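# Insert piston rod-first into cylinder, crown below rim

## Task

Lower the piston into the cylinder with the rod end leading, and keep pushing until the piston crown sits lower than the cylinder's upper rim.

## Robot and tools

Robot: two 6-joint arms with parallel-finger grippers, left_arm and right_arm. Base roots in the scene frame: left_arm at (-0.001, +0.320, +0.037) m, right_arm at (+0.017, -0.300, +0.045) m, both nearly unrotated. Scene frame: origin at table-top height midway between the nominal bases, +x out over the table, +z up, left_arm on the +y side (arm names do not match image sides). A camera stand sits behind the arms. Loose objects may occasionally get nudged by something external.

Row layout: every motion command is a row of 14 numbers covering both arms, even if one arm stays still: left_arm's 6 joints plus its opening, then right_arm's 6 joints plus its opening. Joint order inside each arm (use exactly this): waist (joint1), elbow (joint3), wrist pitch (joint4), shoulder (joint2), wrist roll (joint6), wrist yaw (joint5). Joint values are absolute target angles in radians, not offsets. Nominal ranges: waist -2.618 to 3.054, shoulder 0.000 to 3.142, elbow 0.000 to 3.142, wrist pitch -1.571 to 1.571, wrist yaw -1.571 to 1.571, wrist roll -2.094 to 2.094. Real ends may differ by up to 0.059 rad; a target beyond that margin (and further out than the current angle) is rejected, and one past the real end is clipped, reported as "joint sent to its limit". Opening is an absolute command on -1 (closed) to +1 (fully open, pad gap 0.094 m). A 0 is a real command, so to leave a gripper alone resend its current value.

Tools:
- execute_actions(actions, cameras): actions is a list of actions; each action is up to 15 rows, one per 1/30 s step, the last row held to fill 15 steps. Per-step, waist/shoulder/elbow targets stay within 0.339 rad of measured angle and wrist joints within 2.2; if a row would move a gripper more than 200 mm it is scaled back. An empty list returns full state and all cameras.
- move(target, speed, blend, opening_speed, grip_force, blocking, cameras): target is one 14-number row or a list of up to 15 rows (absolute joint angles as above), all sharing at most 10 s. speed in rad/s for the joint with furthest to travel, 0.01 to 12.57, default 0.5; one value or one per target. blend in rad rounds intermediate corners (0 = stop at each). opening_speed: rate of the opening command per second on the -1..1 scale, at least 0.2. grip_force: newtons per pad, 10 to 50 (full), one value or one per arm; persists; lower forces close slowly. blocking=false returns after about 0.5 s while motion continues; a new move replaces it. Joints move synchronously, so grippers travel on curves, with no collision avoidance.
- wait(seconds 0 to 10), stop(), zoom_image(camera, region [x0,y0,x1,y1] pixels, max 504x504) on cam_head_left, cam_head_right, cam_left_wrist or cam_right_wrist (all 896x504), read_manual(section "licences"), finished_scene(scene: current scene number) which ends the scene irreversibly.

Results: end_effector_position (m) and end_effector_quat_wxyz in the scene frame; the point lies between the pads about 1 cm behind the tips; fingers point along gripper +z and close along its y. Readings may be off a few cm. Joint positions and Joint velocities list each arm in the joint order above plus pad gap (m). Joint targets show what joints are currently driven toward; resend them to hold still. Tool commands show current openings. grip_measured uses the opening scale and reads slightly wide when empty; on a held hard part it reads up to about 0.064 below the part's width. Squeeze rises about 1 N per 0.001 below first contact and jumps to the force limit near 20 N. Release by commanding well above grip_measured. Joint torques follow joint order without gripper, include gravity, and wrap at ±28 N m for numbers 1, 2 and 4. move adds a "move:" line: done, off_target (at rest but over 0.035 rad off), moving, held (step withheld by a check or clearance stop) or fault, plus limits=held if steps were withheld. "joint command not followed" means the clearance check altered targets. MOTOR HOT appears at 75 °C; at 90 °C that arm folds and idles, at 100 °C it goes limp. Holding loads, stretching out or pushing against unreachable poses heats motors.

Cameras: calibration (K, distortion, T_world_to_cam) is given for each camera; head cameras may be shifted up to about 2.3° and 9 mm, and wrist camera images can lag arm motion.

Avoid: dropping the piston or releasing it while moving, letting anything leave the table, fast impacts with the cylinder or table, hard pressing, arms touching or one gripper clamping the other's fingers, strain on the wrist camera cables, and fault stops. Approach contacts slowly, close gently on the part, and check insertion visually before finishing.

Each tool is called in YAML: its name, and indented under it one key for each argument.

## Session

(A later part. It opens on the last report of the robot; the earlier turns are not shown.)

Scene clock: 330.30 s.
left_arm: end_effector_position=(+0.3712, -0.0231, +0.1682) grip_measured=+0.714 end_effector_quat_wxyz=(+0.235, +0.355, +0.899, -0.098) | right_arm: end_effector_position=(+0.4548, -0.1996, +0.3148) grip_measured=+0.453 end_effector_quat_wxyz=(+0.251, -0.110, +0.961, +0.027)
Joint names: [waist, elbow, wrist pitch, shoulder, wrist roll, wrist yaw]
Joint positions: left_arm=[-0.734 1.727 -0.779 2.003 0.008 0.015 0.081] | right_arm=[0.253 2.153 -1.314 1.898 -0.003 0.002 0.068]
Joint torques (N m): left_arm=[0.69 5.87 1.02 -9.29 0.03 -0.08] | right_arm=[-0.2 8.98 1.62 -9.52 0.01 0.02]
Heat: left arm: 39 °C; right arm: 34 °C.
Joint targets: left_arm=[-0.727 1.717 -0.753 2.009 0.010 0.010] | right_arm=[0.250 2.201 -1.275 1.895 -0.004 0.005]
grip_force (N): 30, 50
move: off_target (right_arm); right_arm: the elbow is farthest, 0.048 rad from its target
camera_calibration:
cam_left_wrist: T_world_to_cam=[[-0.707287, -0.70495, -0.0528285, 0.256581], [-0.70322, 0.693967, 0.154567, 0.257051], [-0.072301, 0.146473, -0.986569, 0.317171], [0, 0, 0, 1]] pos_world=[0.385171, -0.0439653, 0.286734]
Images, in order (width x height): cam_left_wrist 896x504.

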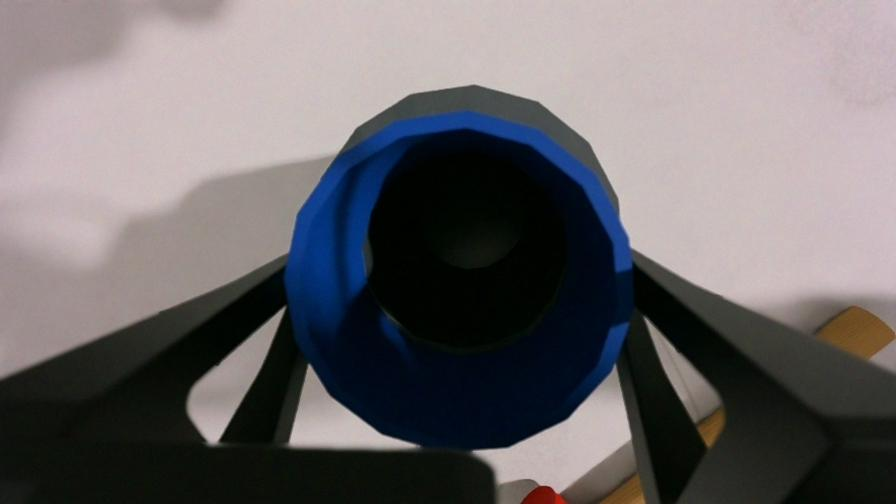

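move:
  target:
    - [-0.760, 1.80, -0.85, 2.0095, 0.010, 0.010, 0.5, 0.25, 2.201, -1.275, 1.895, -0.004, 0.005, 0.3]
    - [-0.730, 1.698, -0.739, 2.0095, 0.010, 0.010, 0.5, 0.25, 2.201, -1.275, 1.895, -0.004, 0.005, 0.3]
    - [-0.730, 1.698, -0.739, 2.0095, 0.010, 0.010, 0.92, 0.25, 2.201, -1.275, 1.895, -0.004, 0.005, 0.3]
    - [-0.730, 2.168, -1.139, 2.061, 0.010, 0.010, 0.92, 0.25, 2.201, -1.275, 1.895, -0.004, 0.005, 0.3]
  speed: [0.3, 0.2, 0.2, 0.3]
  opening_speed: 0.6
  cameras: ["cam_left_wrist", "cam_right_wrist", "cam_head_left", "cam_head_right"]

zoom_image:
  camera: "cam_left_wrist"
  region: [300, 60, 640, 400]

zoom_image:
  camera: "cam_head_left"
  region: [340, 180, 440, 300]

zoom_image:
  camera: "cam_head_right"
  region: [340, 180, 440, 300]

zoom_image:
  camera: "cam_right_wrist"
  region: [40, 140, 340, 400]

Scene clock: 345.67 s.
left_arm: end_effector_position=(+0.3707, -0.0244, +0.2625) grip_measured=+0.918 end_effector_quat_wxyz=(+0.250, +0.355, +0.895, -0.105) | right_arm: end_effector_position=(+0.4548, -0.1996, +0.3148) grip_measured=+0.453 end_effector_quat_wxyz=(+0.251, -0.110, +0.961, +0.027)
Joint names: [waist, elbow, wrist pitch, shoulder, wrist roll, wrist yaw]
Joint positions: left_arm=[-0.736 2.141 -1.126 2.037 0.009 0.017 0.09] | right_arm=[0.253 2.153 -1.314 1.898 -0.003 0.002 0.068]
Joint torques (N m): left_arm=[0.55 8.39 0.73 -7.98 0.02 -0.1] | right_arm=[-0.16 8.9 1.61 -9.46 -0.02 0.02]
Heat: left arm: 39 °C; right arm: 34 °C.
Joint targets: left_arm=[-0.730 2.168 -1.139 2.061 0.010 0.010] | right_arm=[0.250 2.201 -1.275 1.895 -0.004 0.005]
grip_force (N): 30, 50
move: off_target (right_arm); target 3's new numbers were sent with left_arm's wrist pitch 0.056 rad from that target; right_arm: the elbow is farthest, 0.048 rad from its target
camera_calibration:
cam_left_wrist: T_world_to_cam=[[-0.708607, -0.703558, -0.0536977, 0.261085], [-0.703948, 0.699683, 0.122067, 0.251957], [-0.0483097, 0.124298, -0.991068, 0.402123], [0, 0, 0, 1]] pos_world=[0.381798, -0.0425847, 0.381796]
cam_right_wrist: T_world_to_cam=[[0.207534, -0.977157, -0.0457574, -0.275302], [-0.963622, -0.212265, 0.162405, 0.352644], [-0.168408, 0.0103882, -0.985663, 0.512729], [0, 0, 0, 1]] pos_world=[0.483298, -0.199486, 0.435509]

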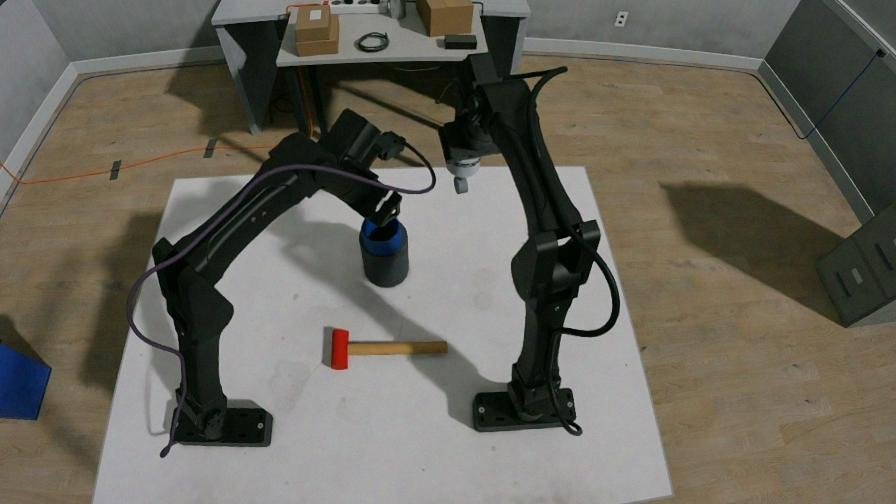

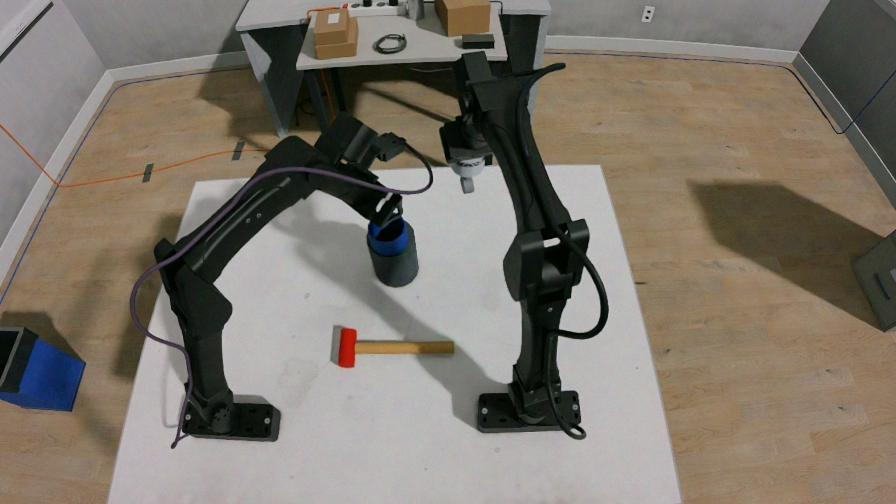

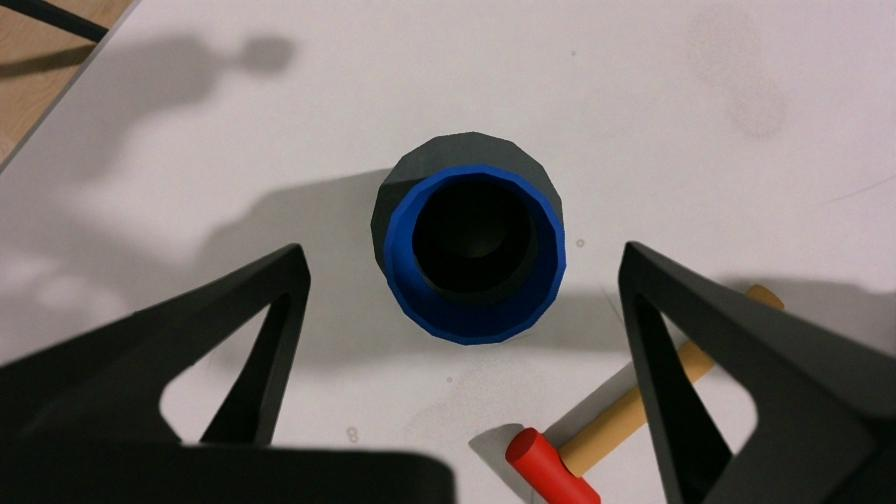

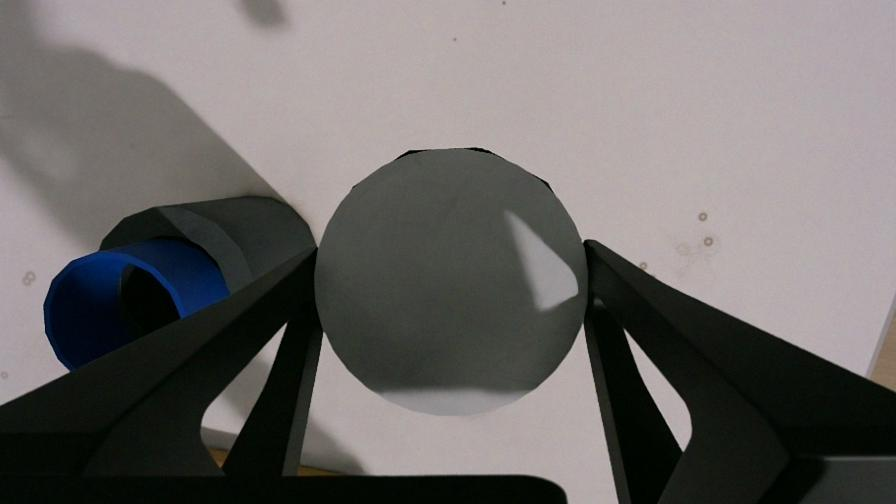

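Scaled by 1.482 from the camera's 896x504 image, which has a finer 1280x720 frame.

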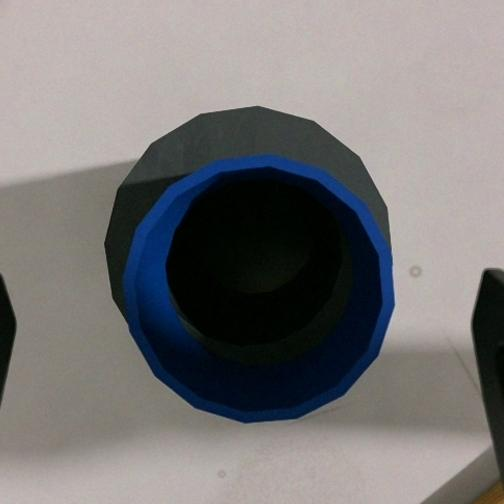

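Scaled by 4.200 from the camera's 896x504 image, which has a finer 1280x720 frame.

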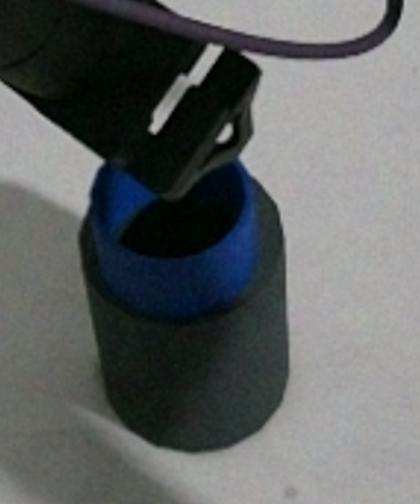

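Scaled by 4.200 from the camera's 896x504 image, which has a finer 1280x720 frame.

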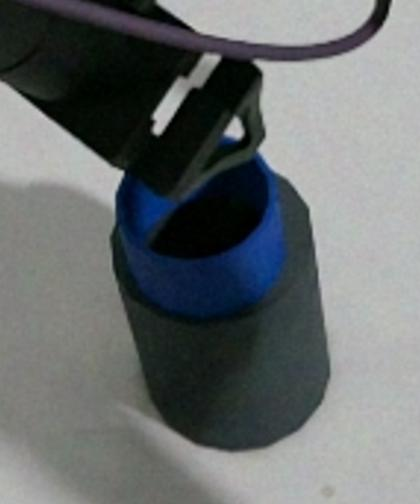

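Scaled by 1.680 from the camera's 896x504 image, which has a finer 1280x720 frame.

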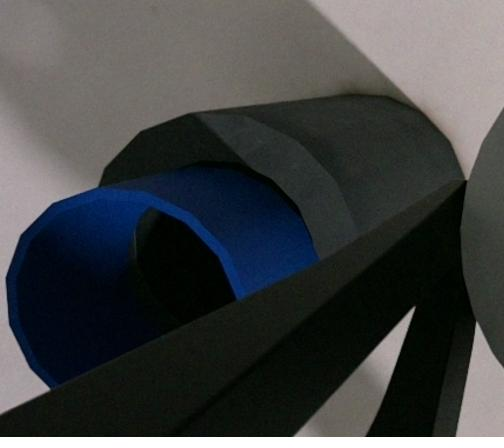

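zoom_image:
  camera: "cam_left_wrist"
  region: [400, 160, 560, 320]

zoom_image:
  camera: "cam_right_wrist"
  region: [40, 200, 240, 380]

Scaled by 3.150 from the camera's 896x504 image, which has a finer 1280x720 frame.

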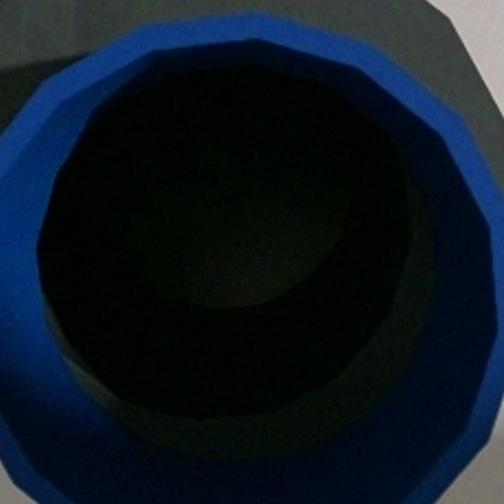

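Scaled by 2.520 from the camera's 896x504 image, which has a finer 1280x720 frame.

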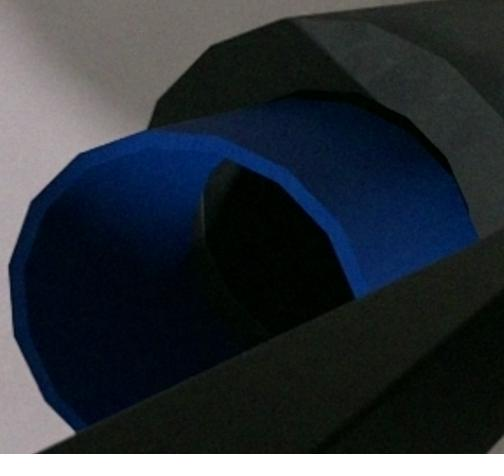

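move:
  target:
    - [-0.757, 1.861, -0.907, 1.968, 0.008, 0.005, 1.0, 0.25, 2.201, -1.275, 1.895, -0.004, 0.005, 0.3]
    - [-0.757, 1.685, -0.737, 1.968, 0.008, 0.005, 1.0, 0.25, 2.201, -1.275, 1.895, -0.004, 0.005, 0.3]
    - [-0.757, 1.685, -0.737, 1.968, 0.008, 0.005, 0.5, 0.25, 2.201, -1.275, 1.895, -0.004, 0.005, 0.3]
    - [-0.757, 1.98, -1.00, 1.985, 0.008, 0.005, 0.5, 0.25, 2.201, -1.275, 1.895, -0.004, 0.005, 0.3]
  speed: [0.4, 0.3, 0.3, 0.4]
  opening_speed: 1.0
  cameras: ["cam_left_wrist", "cam_head_left"]

Scene clock: 358.53 s.
left_arm: end_effector_position=(+0.3615, -0.0254, +0.2167) grip_measured=+0.711 end_effector_quat_wxyz=(+0.226, +0.364, +0.898, -0.095) | right_arm: end_effector_position=(+0.4548, -0.1996, +0.3148) grip_measured=+0.453 end_effector_quat_wxyz=(+0.251, -0.110, +0.961, +0.027)
Joint names: [waist, elbow, wrist pitch, shoulder, wrist roll, wrist yaw]
Joint positions: left_arm=[-0.752 1.945 -1.006 2.013 0.009 0.012 0.08] | right_arm=[0.253 2.153 -1.314 1.898 -0.003 0.002 0.068]
Joint torques (N m): left_arm=[-0.5 9.24 0.82 -11.74 0 -0.1] | right_arm=[-0.18 8.96 1.62 -9.61 0 0.02]
Heat: left arm: 38 °C; right arm: 34 °C.
Joint targets: left_arm=[-0.757 1.980 -1.000 1.985 0.008 0.005] | right_arm=[0.250 2.201 -1.275 1.895 -0.004 0.005]
grip_force (N): 30, 50
move: off_target (right_arm); target 3's new numbers were sent with left_arm's shoulder 0.045 rad from that target; right_arm: the elbow is farthest, 0.048 rad from its target
camera_calibration:
cam_left_wrist: T_world_to_cam=[[-0.719847, -0.691939, -0.0551416, 0.256017], [-0.689305, 0.703227, 0.174157, 0.235476], [-0.0817291, 0.163376, -0.983173, 0.367737], [0, 0, 0, 1]] pos_world=[0.376663, -0.0485242, 0.334656]
Images, in order (width x height): cam_head_left 896x504, cam_left_wrist 896x504.

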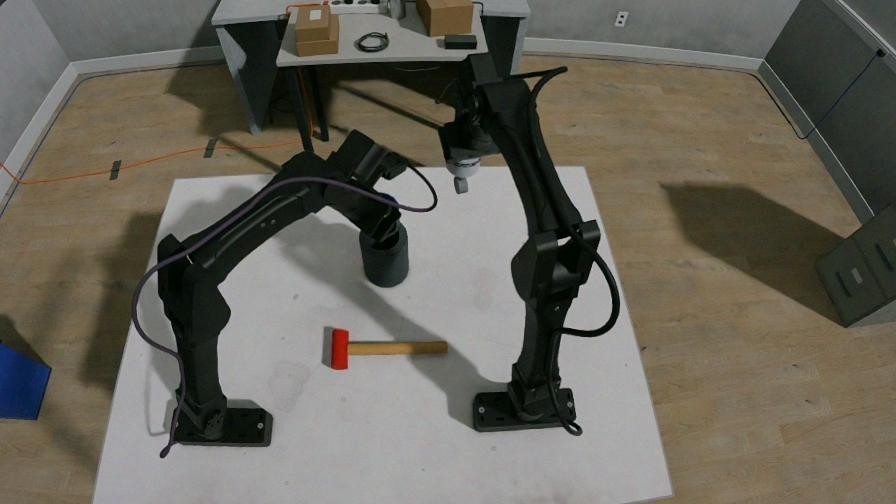

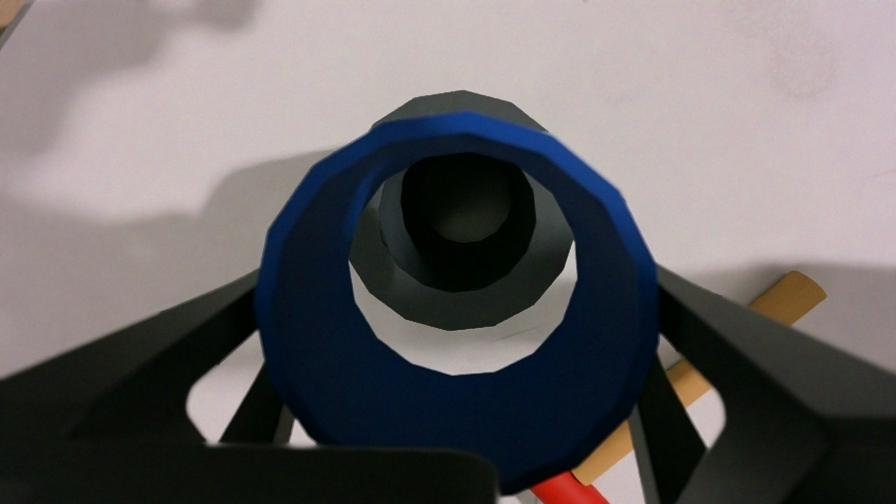

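zoom_image:
  camera: "cam_left_wrist"
  region: [340, 80, 590, 340]

zoom_image:
  camera: "cam_left_wrist"
  region: [370, 140, 470, 300]

Scaled by 1.938 from the camera's 896x504 image, which has a finer 1280x720 frame.

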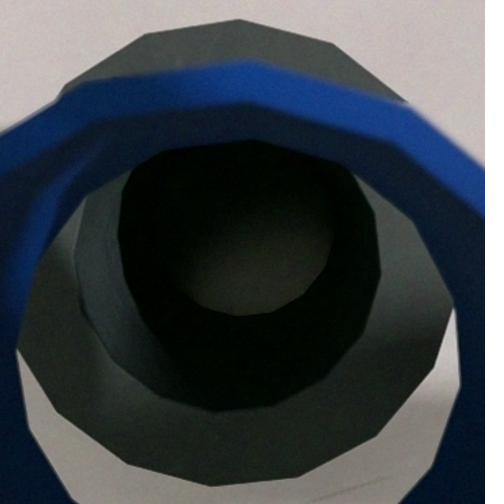

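Scaled by 3.150 from the camera's 896x504 image, which has a finer 1280x720 frame.

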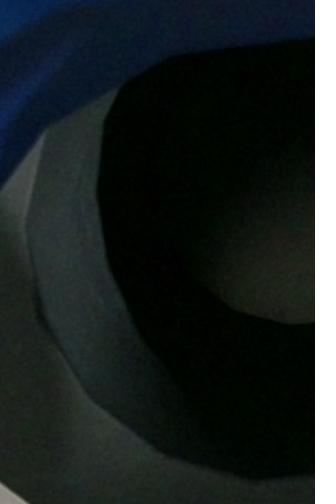

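move:
  target:
    - [-0.305, 0.601, -0.376, 1.2365, 0.008, 0.005, 0.5, 0.25, 2.201, -1.275, 1.895, -0.004, 0.005, 0.3]
    - [-0.305, 0.454, -0.062, 1.4335, 0.008, 0.005, 0.5, 0.25, 2.201, -1.275, 1.895, -0.004, 0.005, 0.3]
    - [-0.305, 0.454, -0.062, 1.4335, 0.008, 0.005, 1.0, 0.25, 2.201, -1.275, 1.895, -0.004, 0.005, 0.3]
    - [-0.305, 0.72, -0.60, 1.17, 0.008, 0.005, 1.0, 0.672, 2.201, -1.275, 1.895, -0.004, 0.005, 0.3]
    - [-1.097, 0.150, 1.273, 1.415, -1.571, -0.823, 1.0, 0.672, 2.201, -1.275, 1.895, -0.004, 0.005, 0.3]
  speed: [0.7, 0.35, 0.5, 0.6, 1.2]
  opening_speed: 1.2
  cameras: ["cam_left_wrist", "cam_head_left", "cam_right_wrist"]

zoom_image:
  camera: "cam_left_wrist"
  region: [370, 100, 710, 340]

Scene clock: 373.23 s.
left_arm: end_effector_position=(+0.2554, +0.1067, +0.2044) grip_measured=+0.998 end_effector_quat_wxyz=(+0.423, -0.423, +0.564, -0.569) | right_arm: end_effector_position=(+0.3737, -0.0272, +0.3148) grip_measured=+0.453 end_effector_quat_wxyz=(+0.239, -0.311, +0.916, +0.082)
Joint names: [waist, elbow, wrist pitch, shoulder, wrist roll, wrist yaw]
Joint positions: left_arm=[-1.092 0.16 1.251 1.403 -1.57 -0.809 0.094] | right_arm=[0.678 2.153 -1.314 1.898 -0.003 -0.003 0.068]
Joint torques (N m): left_arm=[-0.5 4 1.42 -1.73 0.01 -0.15] | right_arm=[-0.59 8.9 1.62 -9.47 -0.02 0.08]
Heat: left arm: 39 °C; right arm: 34 °C.
Joint targets: left_arm=[-1.097 0.150 1.273 1.415 -1.571 -0.823] | right_arm=[0.672 2.201 -1.275 1.895 -0.004 0.005]
grip_force (N): 30, 50
move: off_target (right_arm); target 3's new numbers were sent with left_arm's wrist pitch 0.042 rad from that target; right_arm: the elbow is farthest, 0.048 rad from its target
camera_calibration:
cam_left_wrist: T_world_to_cam=[[0.016332, -0.0612149, 0.997991, -0.200202], [-0.818867, -0.57357, -0.0217811, 0.280815], [0.573751, -0.816866, -0.0594944, 0.0738023], [0, 0, 0, 1]] pos_world=[0.190876, 0.209099, 0.210307]
cam_right_wrist: T_world_to_cam=[[0.594042, -0.802872, -0.0500993, -0.22833], [-0.788329, -0.593419, 0.162457, 0.235193], [-0.160162, -0.0570115, -0.985443, 0.492316], [0, 0, 0, 1]] pos_world=[0.399898, -0.0156844, 0.435502]
Images, in order (width x height): cam_head_left 896x504, cam_left_wrist 896x504, cam_right_wrist 896x504.

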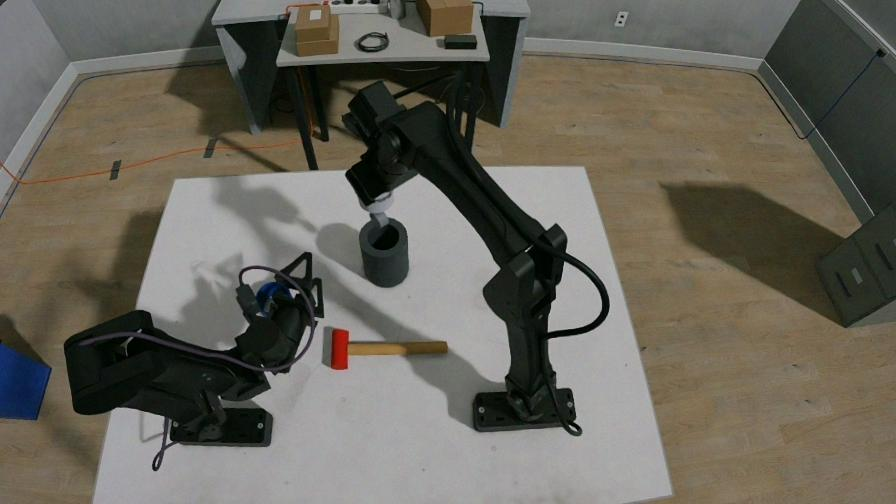

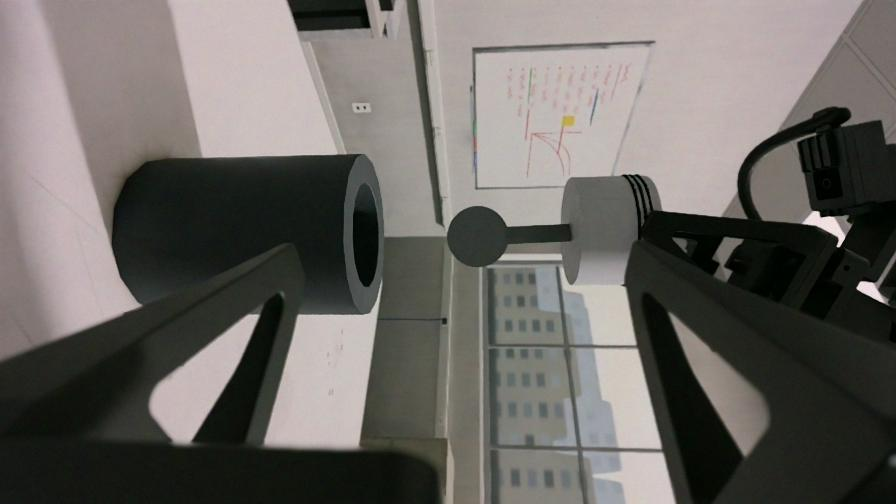

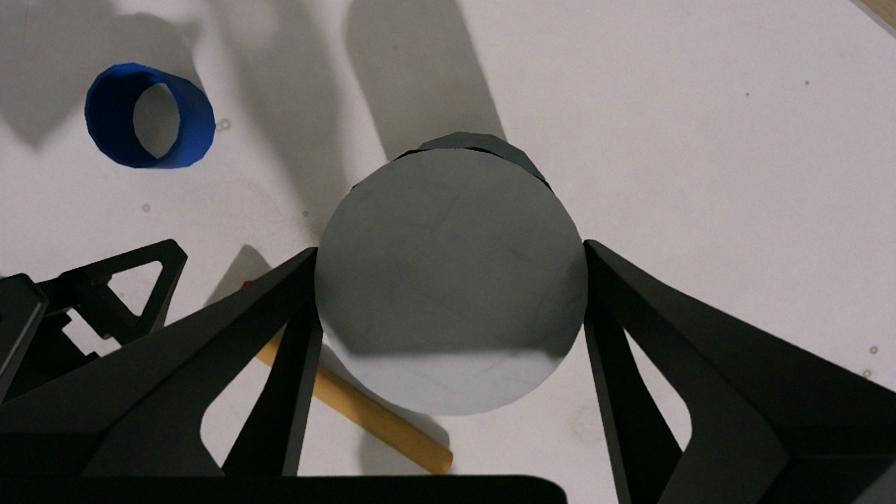

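Scaled by 1.482 from the camera's 896x504 image, which has a finer 1280x720 frame.

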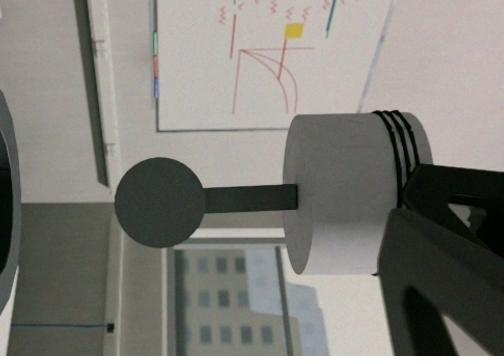

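zoom_image:
  camera: "cam_left_wrist"
  region: [600, 160, 670, 230]

zoom_image:
  camera: "cam_left_wrist"
  region: [550, 230, 650, 300]

Scaled by 7.200 from the camera's 896x504 image, which has a finer 1280x720 frame.

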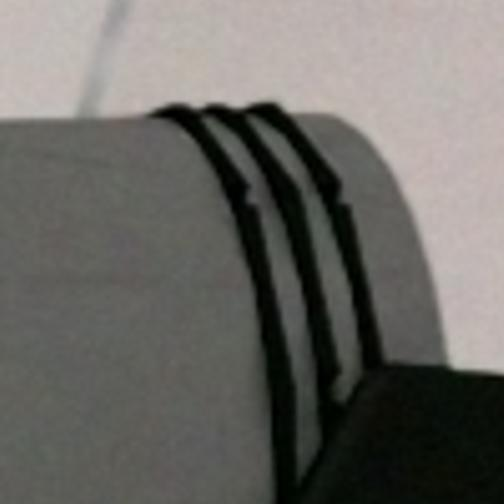

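Scaled by 5.040 from the camera's 896x504 image, which has a finer 1280x720 frame.

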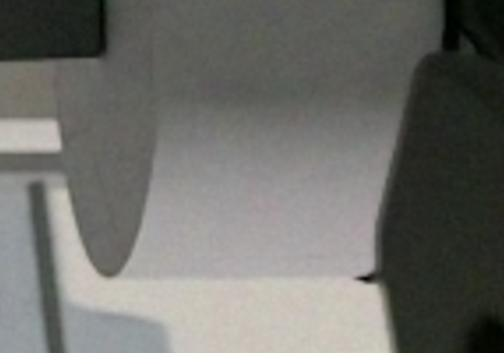

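zoom_image:
  camera: "cam_left_wrist"
  region: [330, 140, 400, 210]

zoom_image:
  camera: "cam_left_wrist"
  region: [330, 250, 400, 320]

zoom_image:
  camera: "cam_right_wrist"
  region: [60, 40, 240, 190]

Scaled by 7.200 from the camera's 896x504 image, which has a finer 1280x720 frame.

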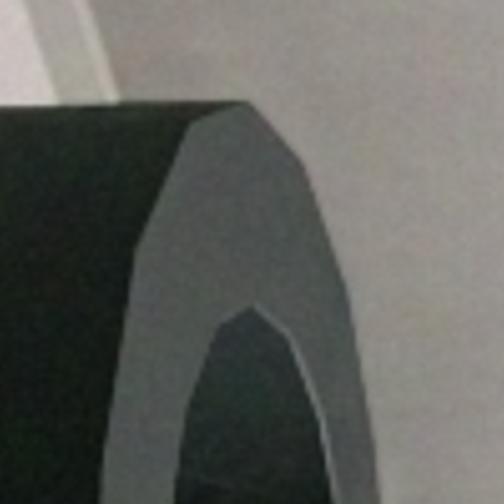

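Scaled by 7.200 from the camera's 896x504 image, which has a finer 1280x720 frame.

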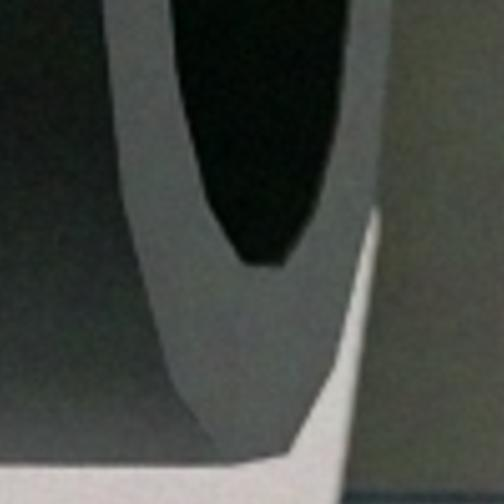

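Scaled by 2.800 from the camera's 896x504 image, which has a finer 1280x720 frame.

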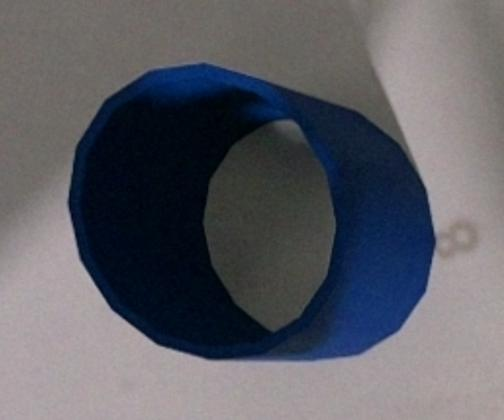

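move:
  target: [-1.097, 0.150, 1.273, 1.415, -1.571, -0.823, 1.0, 0.662, 1.4856, -0.7045, 1.723, -0.004, 0.005, 0.3]
  speed: 0.4
  cameras: ["cam_left_wrist", "cam_right_wrist"]

zoom_image:
  camera: "cam_left_wrist"
  region: [330, 130, 510, 330]

zoom_image:
  camera: "cam_left_wrist"
  region: [340, 245, 410, 315]

zoom_image:
  camera: "cam_left_wrist"
  region: [340, 150, 410, 220]

Scene clock: 389.43 s.
left_arm: end_effector_position=(+0.2554, +0.1068, +0.2045) grip_measured=+0.998 end_effector_quat_wxyz=(+0.423, -0.424, +0.564, -0.569) | right_arm: end_effector_position=(+0.3761, -0.0305, +0.1882) grip_measured=+0.453 end_effector_quat_wxyz=(+0.239, -0.307, +0.918, +0.080)
Joint names: [waist, elbow, wrist pitch, shoulder, wrist roll, wrist yaw]
Joint positions: left_arm=[-1.092 0.16 1.252 1.403 -1.571 -0.809 0.094] | right_arm=[0.669 1.482 -0.762 1.781 -0.003 -0.003 0.068]
Joint torques (N m): left_arm=[-0.5 4 1.42 -1.74 0.01 -0.17] | right_arm=[-0.65 6.09 1.82 -14.52 0.01 0.09]
Heat: left arm: 40 °C; right arm: 34 °C.
Joint targets: left_arm=[-1.097 0.150 1.273 1.415 -1.571 -0.823] | right_arm=[0.662 1.486 -0.704 1.723 -0.004 0.005]
grip_force (N): 30, 50
move: off_target (right_arm); right_arm: the shoulder is farthest, 0.058 rad from its target
camera_calibration:
cam_left_wrist: T_world_to_cam=[[0.0163824, -0.060213, 0.998051, -0.200429], [-0.818638, -0.573919, -0.0211875, 0.280778], [0.574077, -0.816695, -0.0586948, 0.0736183], [0, 0, 0, 1]] pos_world=[0.190876, 0.209199, 0.210308]
cam_right_wrist: T_world_to_cam=[[0.586675, -0.808274, -0.0500529, -0.236195], [-0.79355, -0.586115, 0.163547, 0.257642], [-0.161528, -0.0562295, -0.985265, 0.368185], [0, 0, 0, 1]] pos_world=[0.402493, -0.0191992, 0.308801]
Images, in order (width x height): cam_left_wrist 896x504, cam_right_wrist 896x504.

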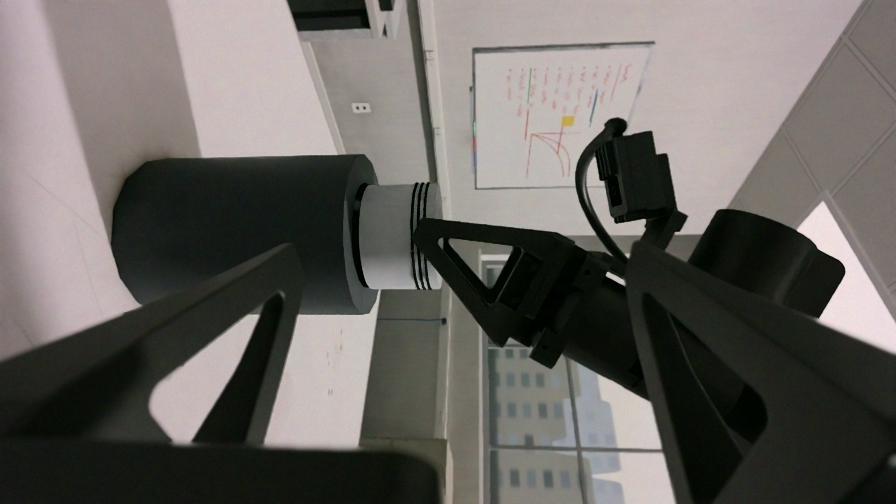

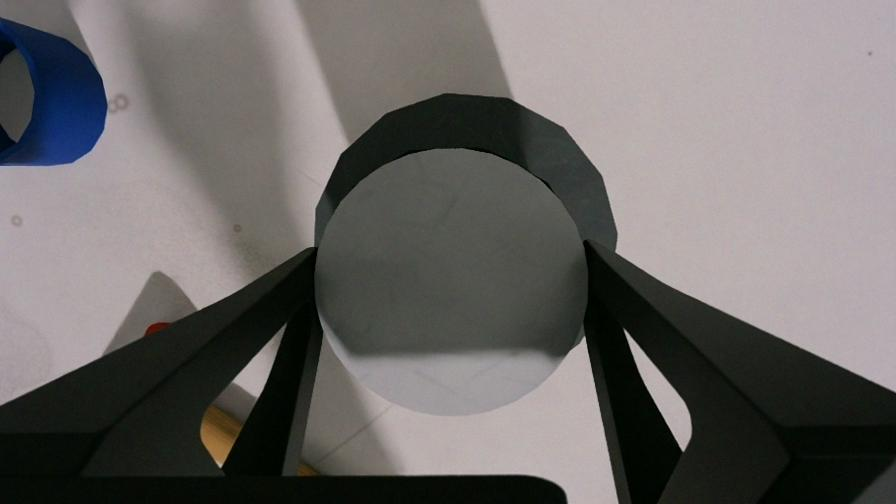

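Scaled by 2.520 from the camera's 896x504 image, which has a finer 1280x720 frame.

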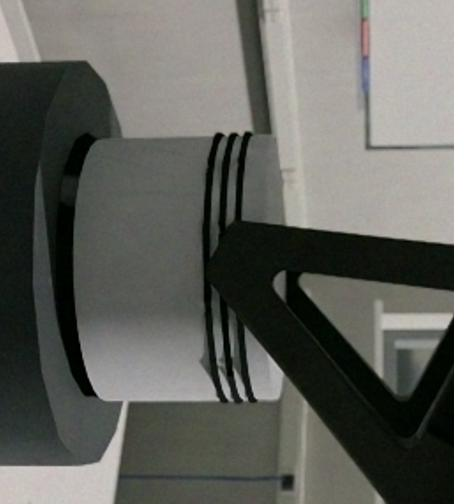

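Scaled by 7.200 from the camera's 896x504 image, which has a finer 1280x720 frame.

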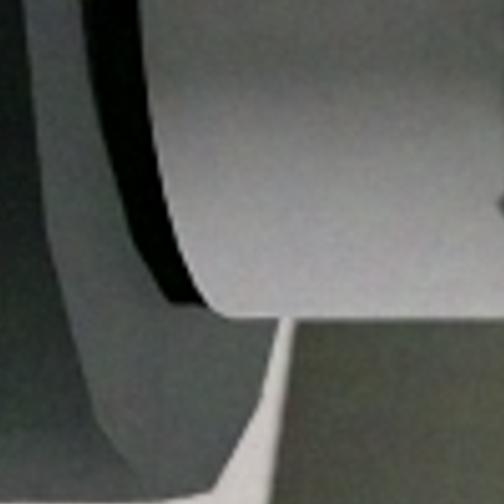

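Scaled by 7.200 from the camera's 896x504 image, which has a finer 1280x720 frame.

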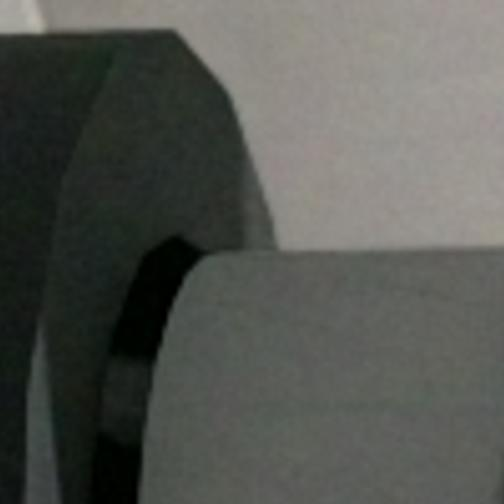

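move:
  target:
    - [-1.097, 0.150, 1.273, 1.415, -1.571, -0.823, 1.0, 0.666, 1.314, -0.518, 1.627, -0.004, 0.005, 0.3]
    - [-1.097, 0.150, 1.273, 1.415, -1.571, -0.823, 1.0, 0.666, 1.297, -0.499, 1.627, -0.004, 0.005, 0.3]
  speed: [0.2, 0.1]
  cameras: ["cam_left_wrist", "cam_right_wrist"]

zoom_image:
  camera: "cam_left_wrist"
  region: [330, 130, 510, 330]

zoom_image:
  camera: "cam_left_wrist"
  region: [340, 245, 410, 315]

Scene clock: 395.47 s.
left_arm: end_effector_position=(+0.2554, +0.1068, +0.2045) grip_measured=+0.998 end_effector_quat_wxyz=(+0.423, -0.424, +0.564, -0.569) | right_arm: end_effector_position=(+0.3725, -0.0332, +0.1863) grip_measured=+0.453 end_effector_quat_wxyz=(+0.291, -0.302, +0.903, +0.097)
Joint names: [waist, elbow, wrist pitch, shoulder, wrist roll, wrist yaw]
Joint positions: left_arm=[-1.092 0.16 1.252 1.403 -1.571 -0.809 0.094] | right_arm=[0.669 1.297 -0.564 1.681 -0.003 -0.003 0.068]
Joint torques (N m): left_arm=[-0.5 4.01 1.42 -1.74 0.01 -0.17] | right_arm=[-0.29 5.96 2.09 -13.2 0 0.08]
Heat: left arm: 40 °C; right arm: 34 °C.
Joint targets: left_arm=[-1.097 0.150 1.273 1.415 -1.571 -0.823] | right_arm=[0.666 1.297 -0.499 1.627 -0.004 0.005]
grip_force (N): 30, 50
move: off_target (right_arm); right_arm: the wrist pitch is farthest, 0.065 rad from its target
camera_calibration:
cam_left_wrist: T_world_to_cam=[[0.0163824, -0.060213, 0.998051, -0.200429], [-0.818638, -0.573919, -0.0211875, 0.280778], [0.574077, -0.816695, -0.0586948, 0.0736183], [0, 0, 0, 1]] pos_world=[0.190876, 0.209199, 0.210308]
cam_right_wrist: T_world_to_cam=[[0.591234, -0.804871, -0.0512323, -0.237735], [-0.803305, -0.593351, 0.0513291, 0.277821], [-0.0717121, 0.0108076, -0.997367, 0.336622], [0, 0, 0, 1]] pos_world=[0.387872, -0.0301392, 0.309295]
Images, in order (width x height): cam_left_wrist 896x504, cam_right_wrist 896x504.

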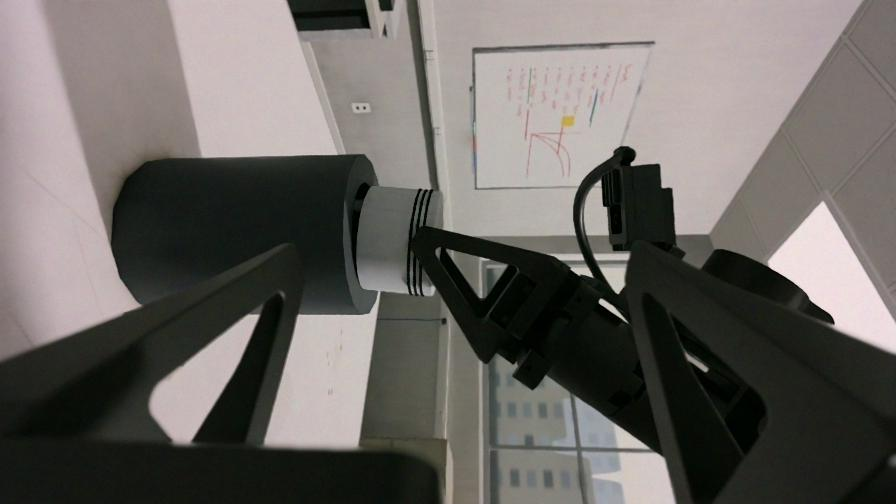

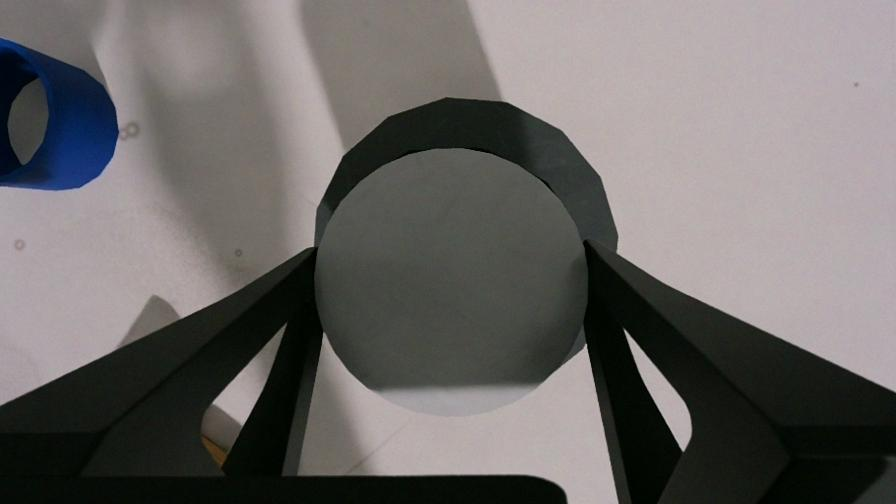

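Scaled by 2.520 from the camera's 896x504 image, which has a finer 1280x720 frame.

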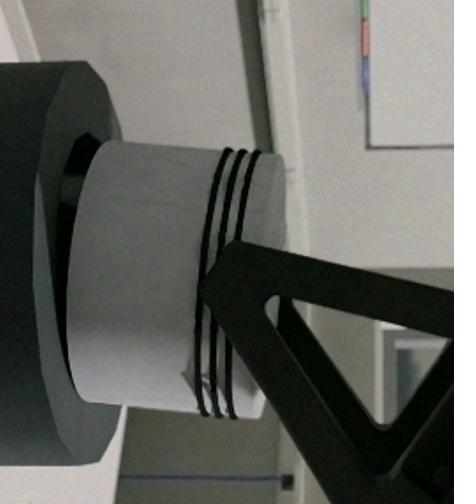

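Scaled by 7.200 from the camera's 896x504 image, which has a finer 1280x720 frame.

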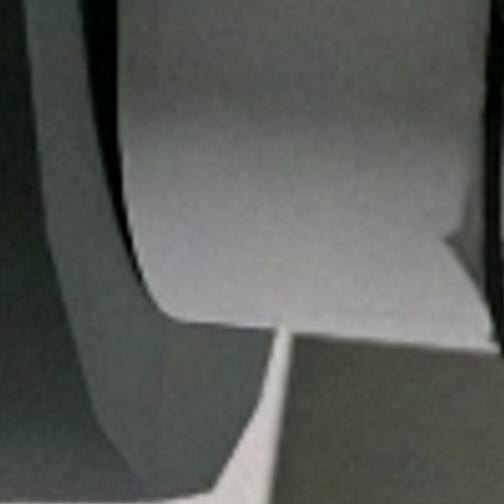

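move:
  target:
    - [-1.097, 0.150, 1.273, 1.415, -1.571, -0.823, 1.0, 0.666, 1.368, -0.505, 1.627, -0.004, 0.005, 0.3]
    - [-1.097, 0.150, 1.273, 1.415, -1.571, -0.823, 1.0, 0.666, 1.288, -0.480, 1.627, -0.004, 0.005, 0.3]
  speed: [0.2, 0.12]
  cameras: ["cam_left_wrist", "cam_right_wrist"]

zoom_image:
  camera: "cam_left_wrist"
  region: [340, 245, 410, 315]

zoom_image:
  camera: "cam_left_wrist"
  region: [340, 150, 410, 220]

Scene clock: 398.43 s.
left_arm: end_effector_position=(+0.2554, +0.1068, +0.2045) grip_measured=+0.998 end_effector_quat_wxyz=(+0.423, -0.424, +0.564, -0.569) | right_arm: end_effector_position=(+0.3741, -0.0321, +0.1862) grip_measured=+0.453 end_effector_quat_wxyz=(+0.296, -0.301, +0.901, +0.099)
Joint names: [waist, elbow, wrist pitch, shoulder, wrist roll, wrist yaw]
Joint positions: left_arm=[-1.092 0.16 1.252 1.403 -1.571 -0.809 0.094] | right_arm=[0.669 1.289 -0.545 1.68 -0.003 -0.003 0.068]
Joint torques (N m): left_arm=[-0.5 4 1.42 -1.74 0.01 -0.17] | right_arm=[-0.28 5.93 2.11 -13.18 -0.02 0.08]
Heat: left arm: 41 °C; right arm: 35 °C.
Joint targets: left_arm=[-1.097 0.150 1.273 1.415 -1.571 -0.823] | right_arm=[0.666 1.288 -0.480 1.627 -0.004 0.005]
grip_force (N): 30, 50
move: off_target (right_arm); right_arm: the wrist pitch is farthest, 0.065 rad from its target
camera_calibration:
cam_left_wrist: T_world_to_cam=[[0.0163824, -0.060213, 0.998051, -0.200429], [-0.818638, -0.573919, -0.0211875, 0.280778], [0.574077, -0.816695, -0.0586948, 0.0736183], [0, 0, 0, 1]] pos_world=[0.190876, 0.209199, 0.210308]
cam_right_wrist: T_world_to_cam=[[0.591721, -0.804507, -0.0513298, -0.237873], [-0.803738, -0.593673, 0.0394633, 0.282102], [-0.0622216, 0.0179045, -0.997902, 0.333445], [0, 0, 0, 1]] pos_world=[0.388238, -0.0298648, 0.309403]
Images, in order (width x height): cam_left_wrist 896x504, cam_right_wrist 896x504.

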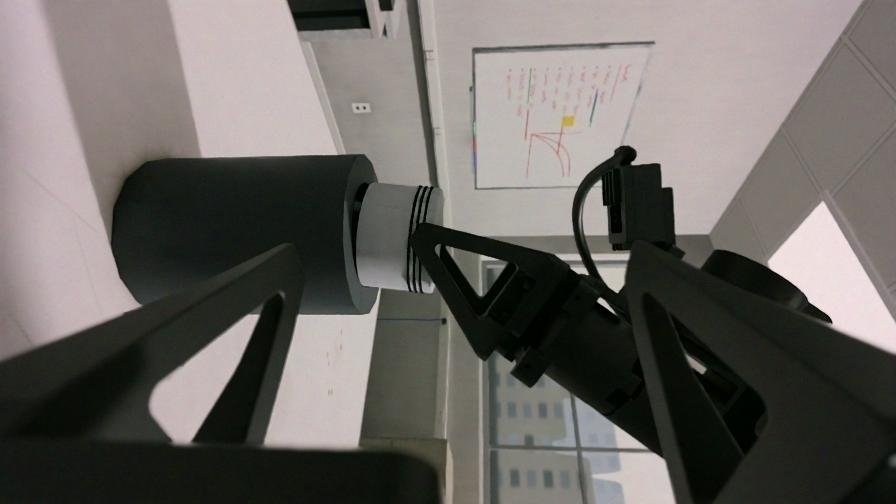

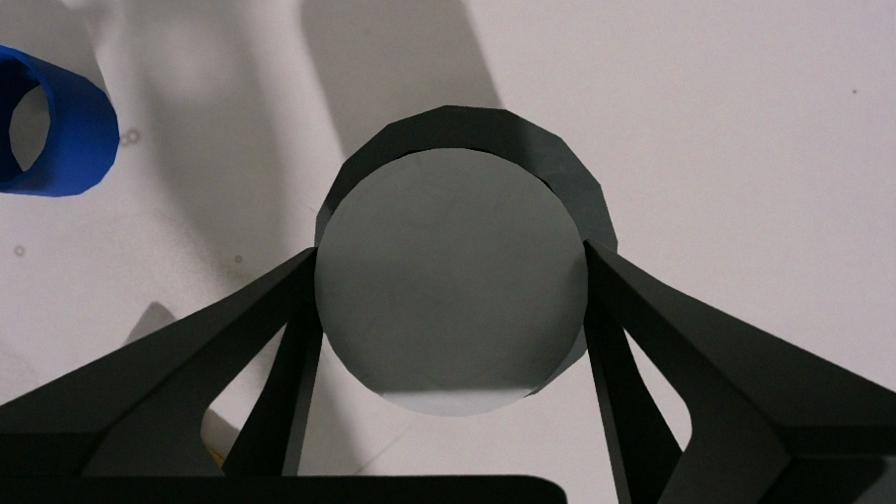

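Scaled by 7.200 from the camera's 896x504 image, which has a finer 1280x720 frame.

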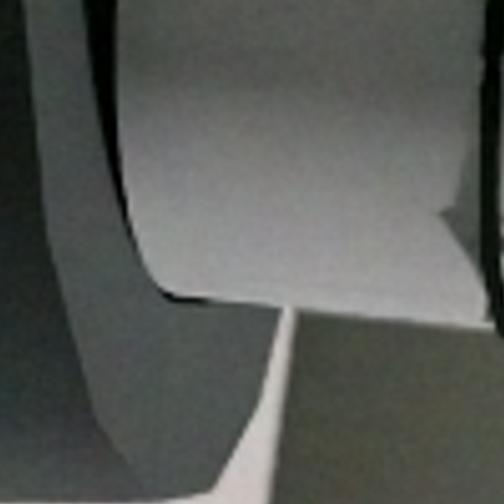

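Scaled by 7.200 from the camera's 896x504 image, which has a finer 1280x720 frame.

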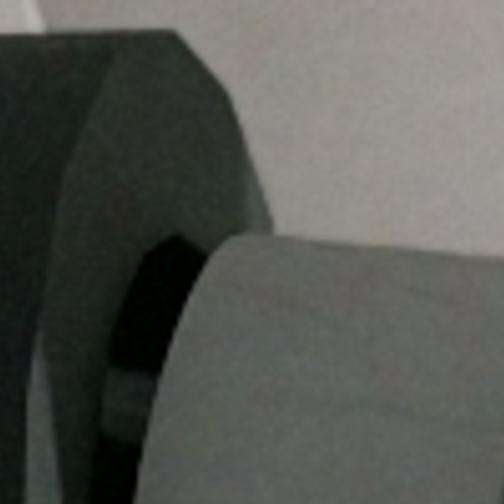

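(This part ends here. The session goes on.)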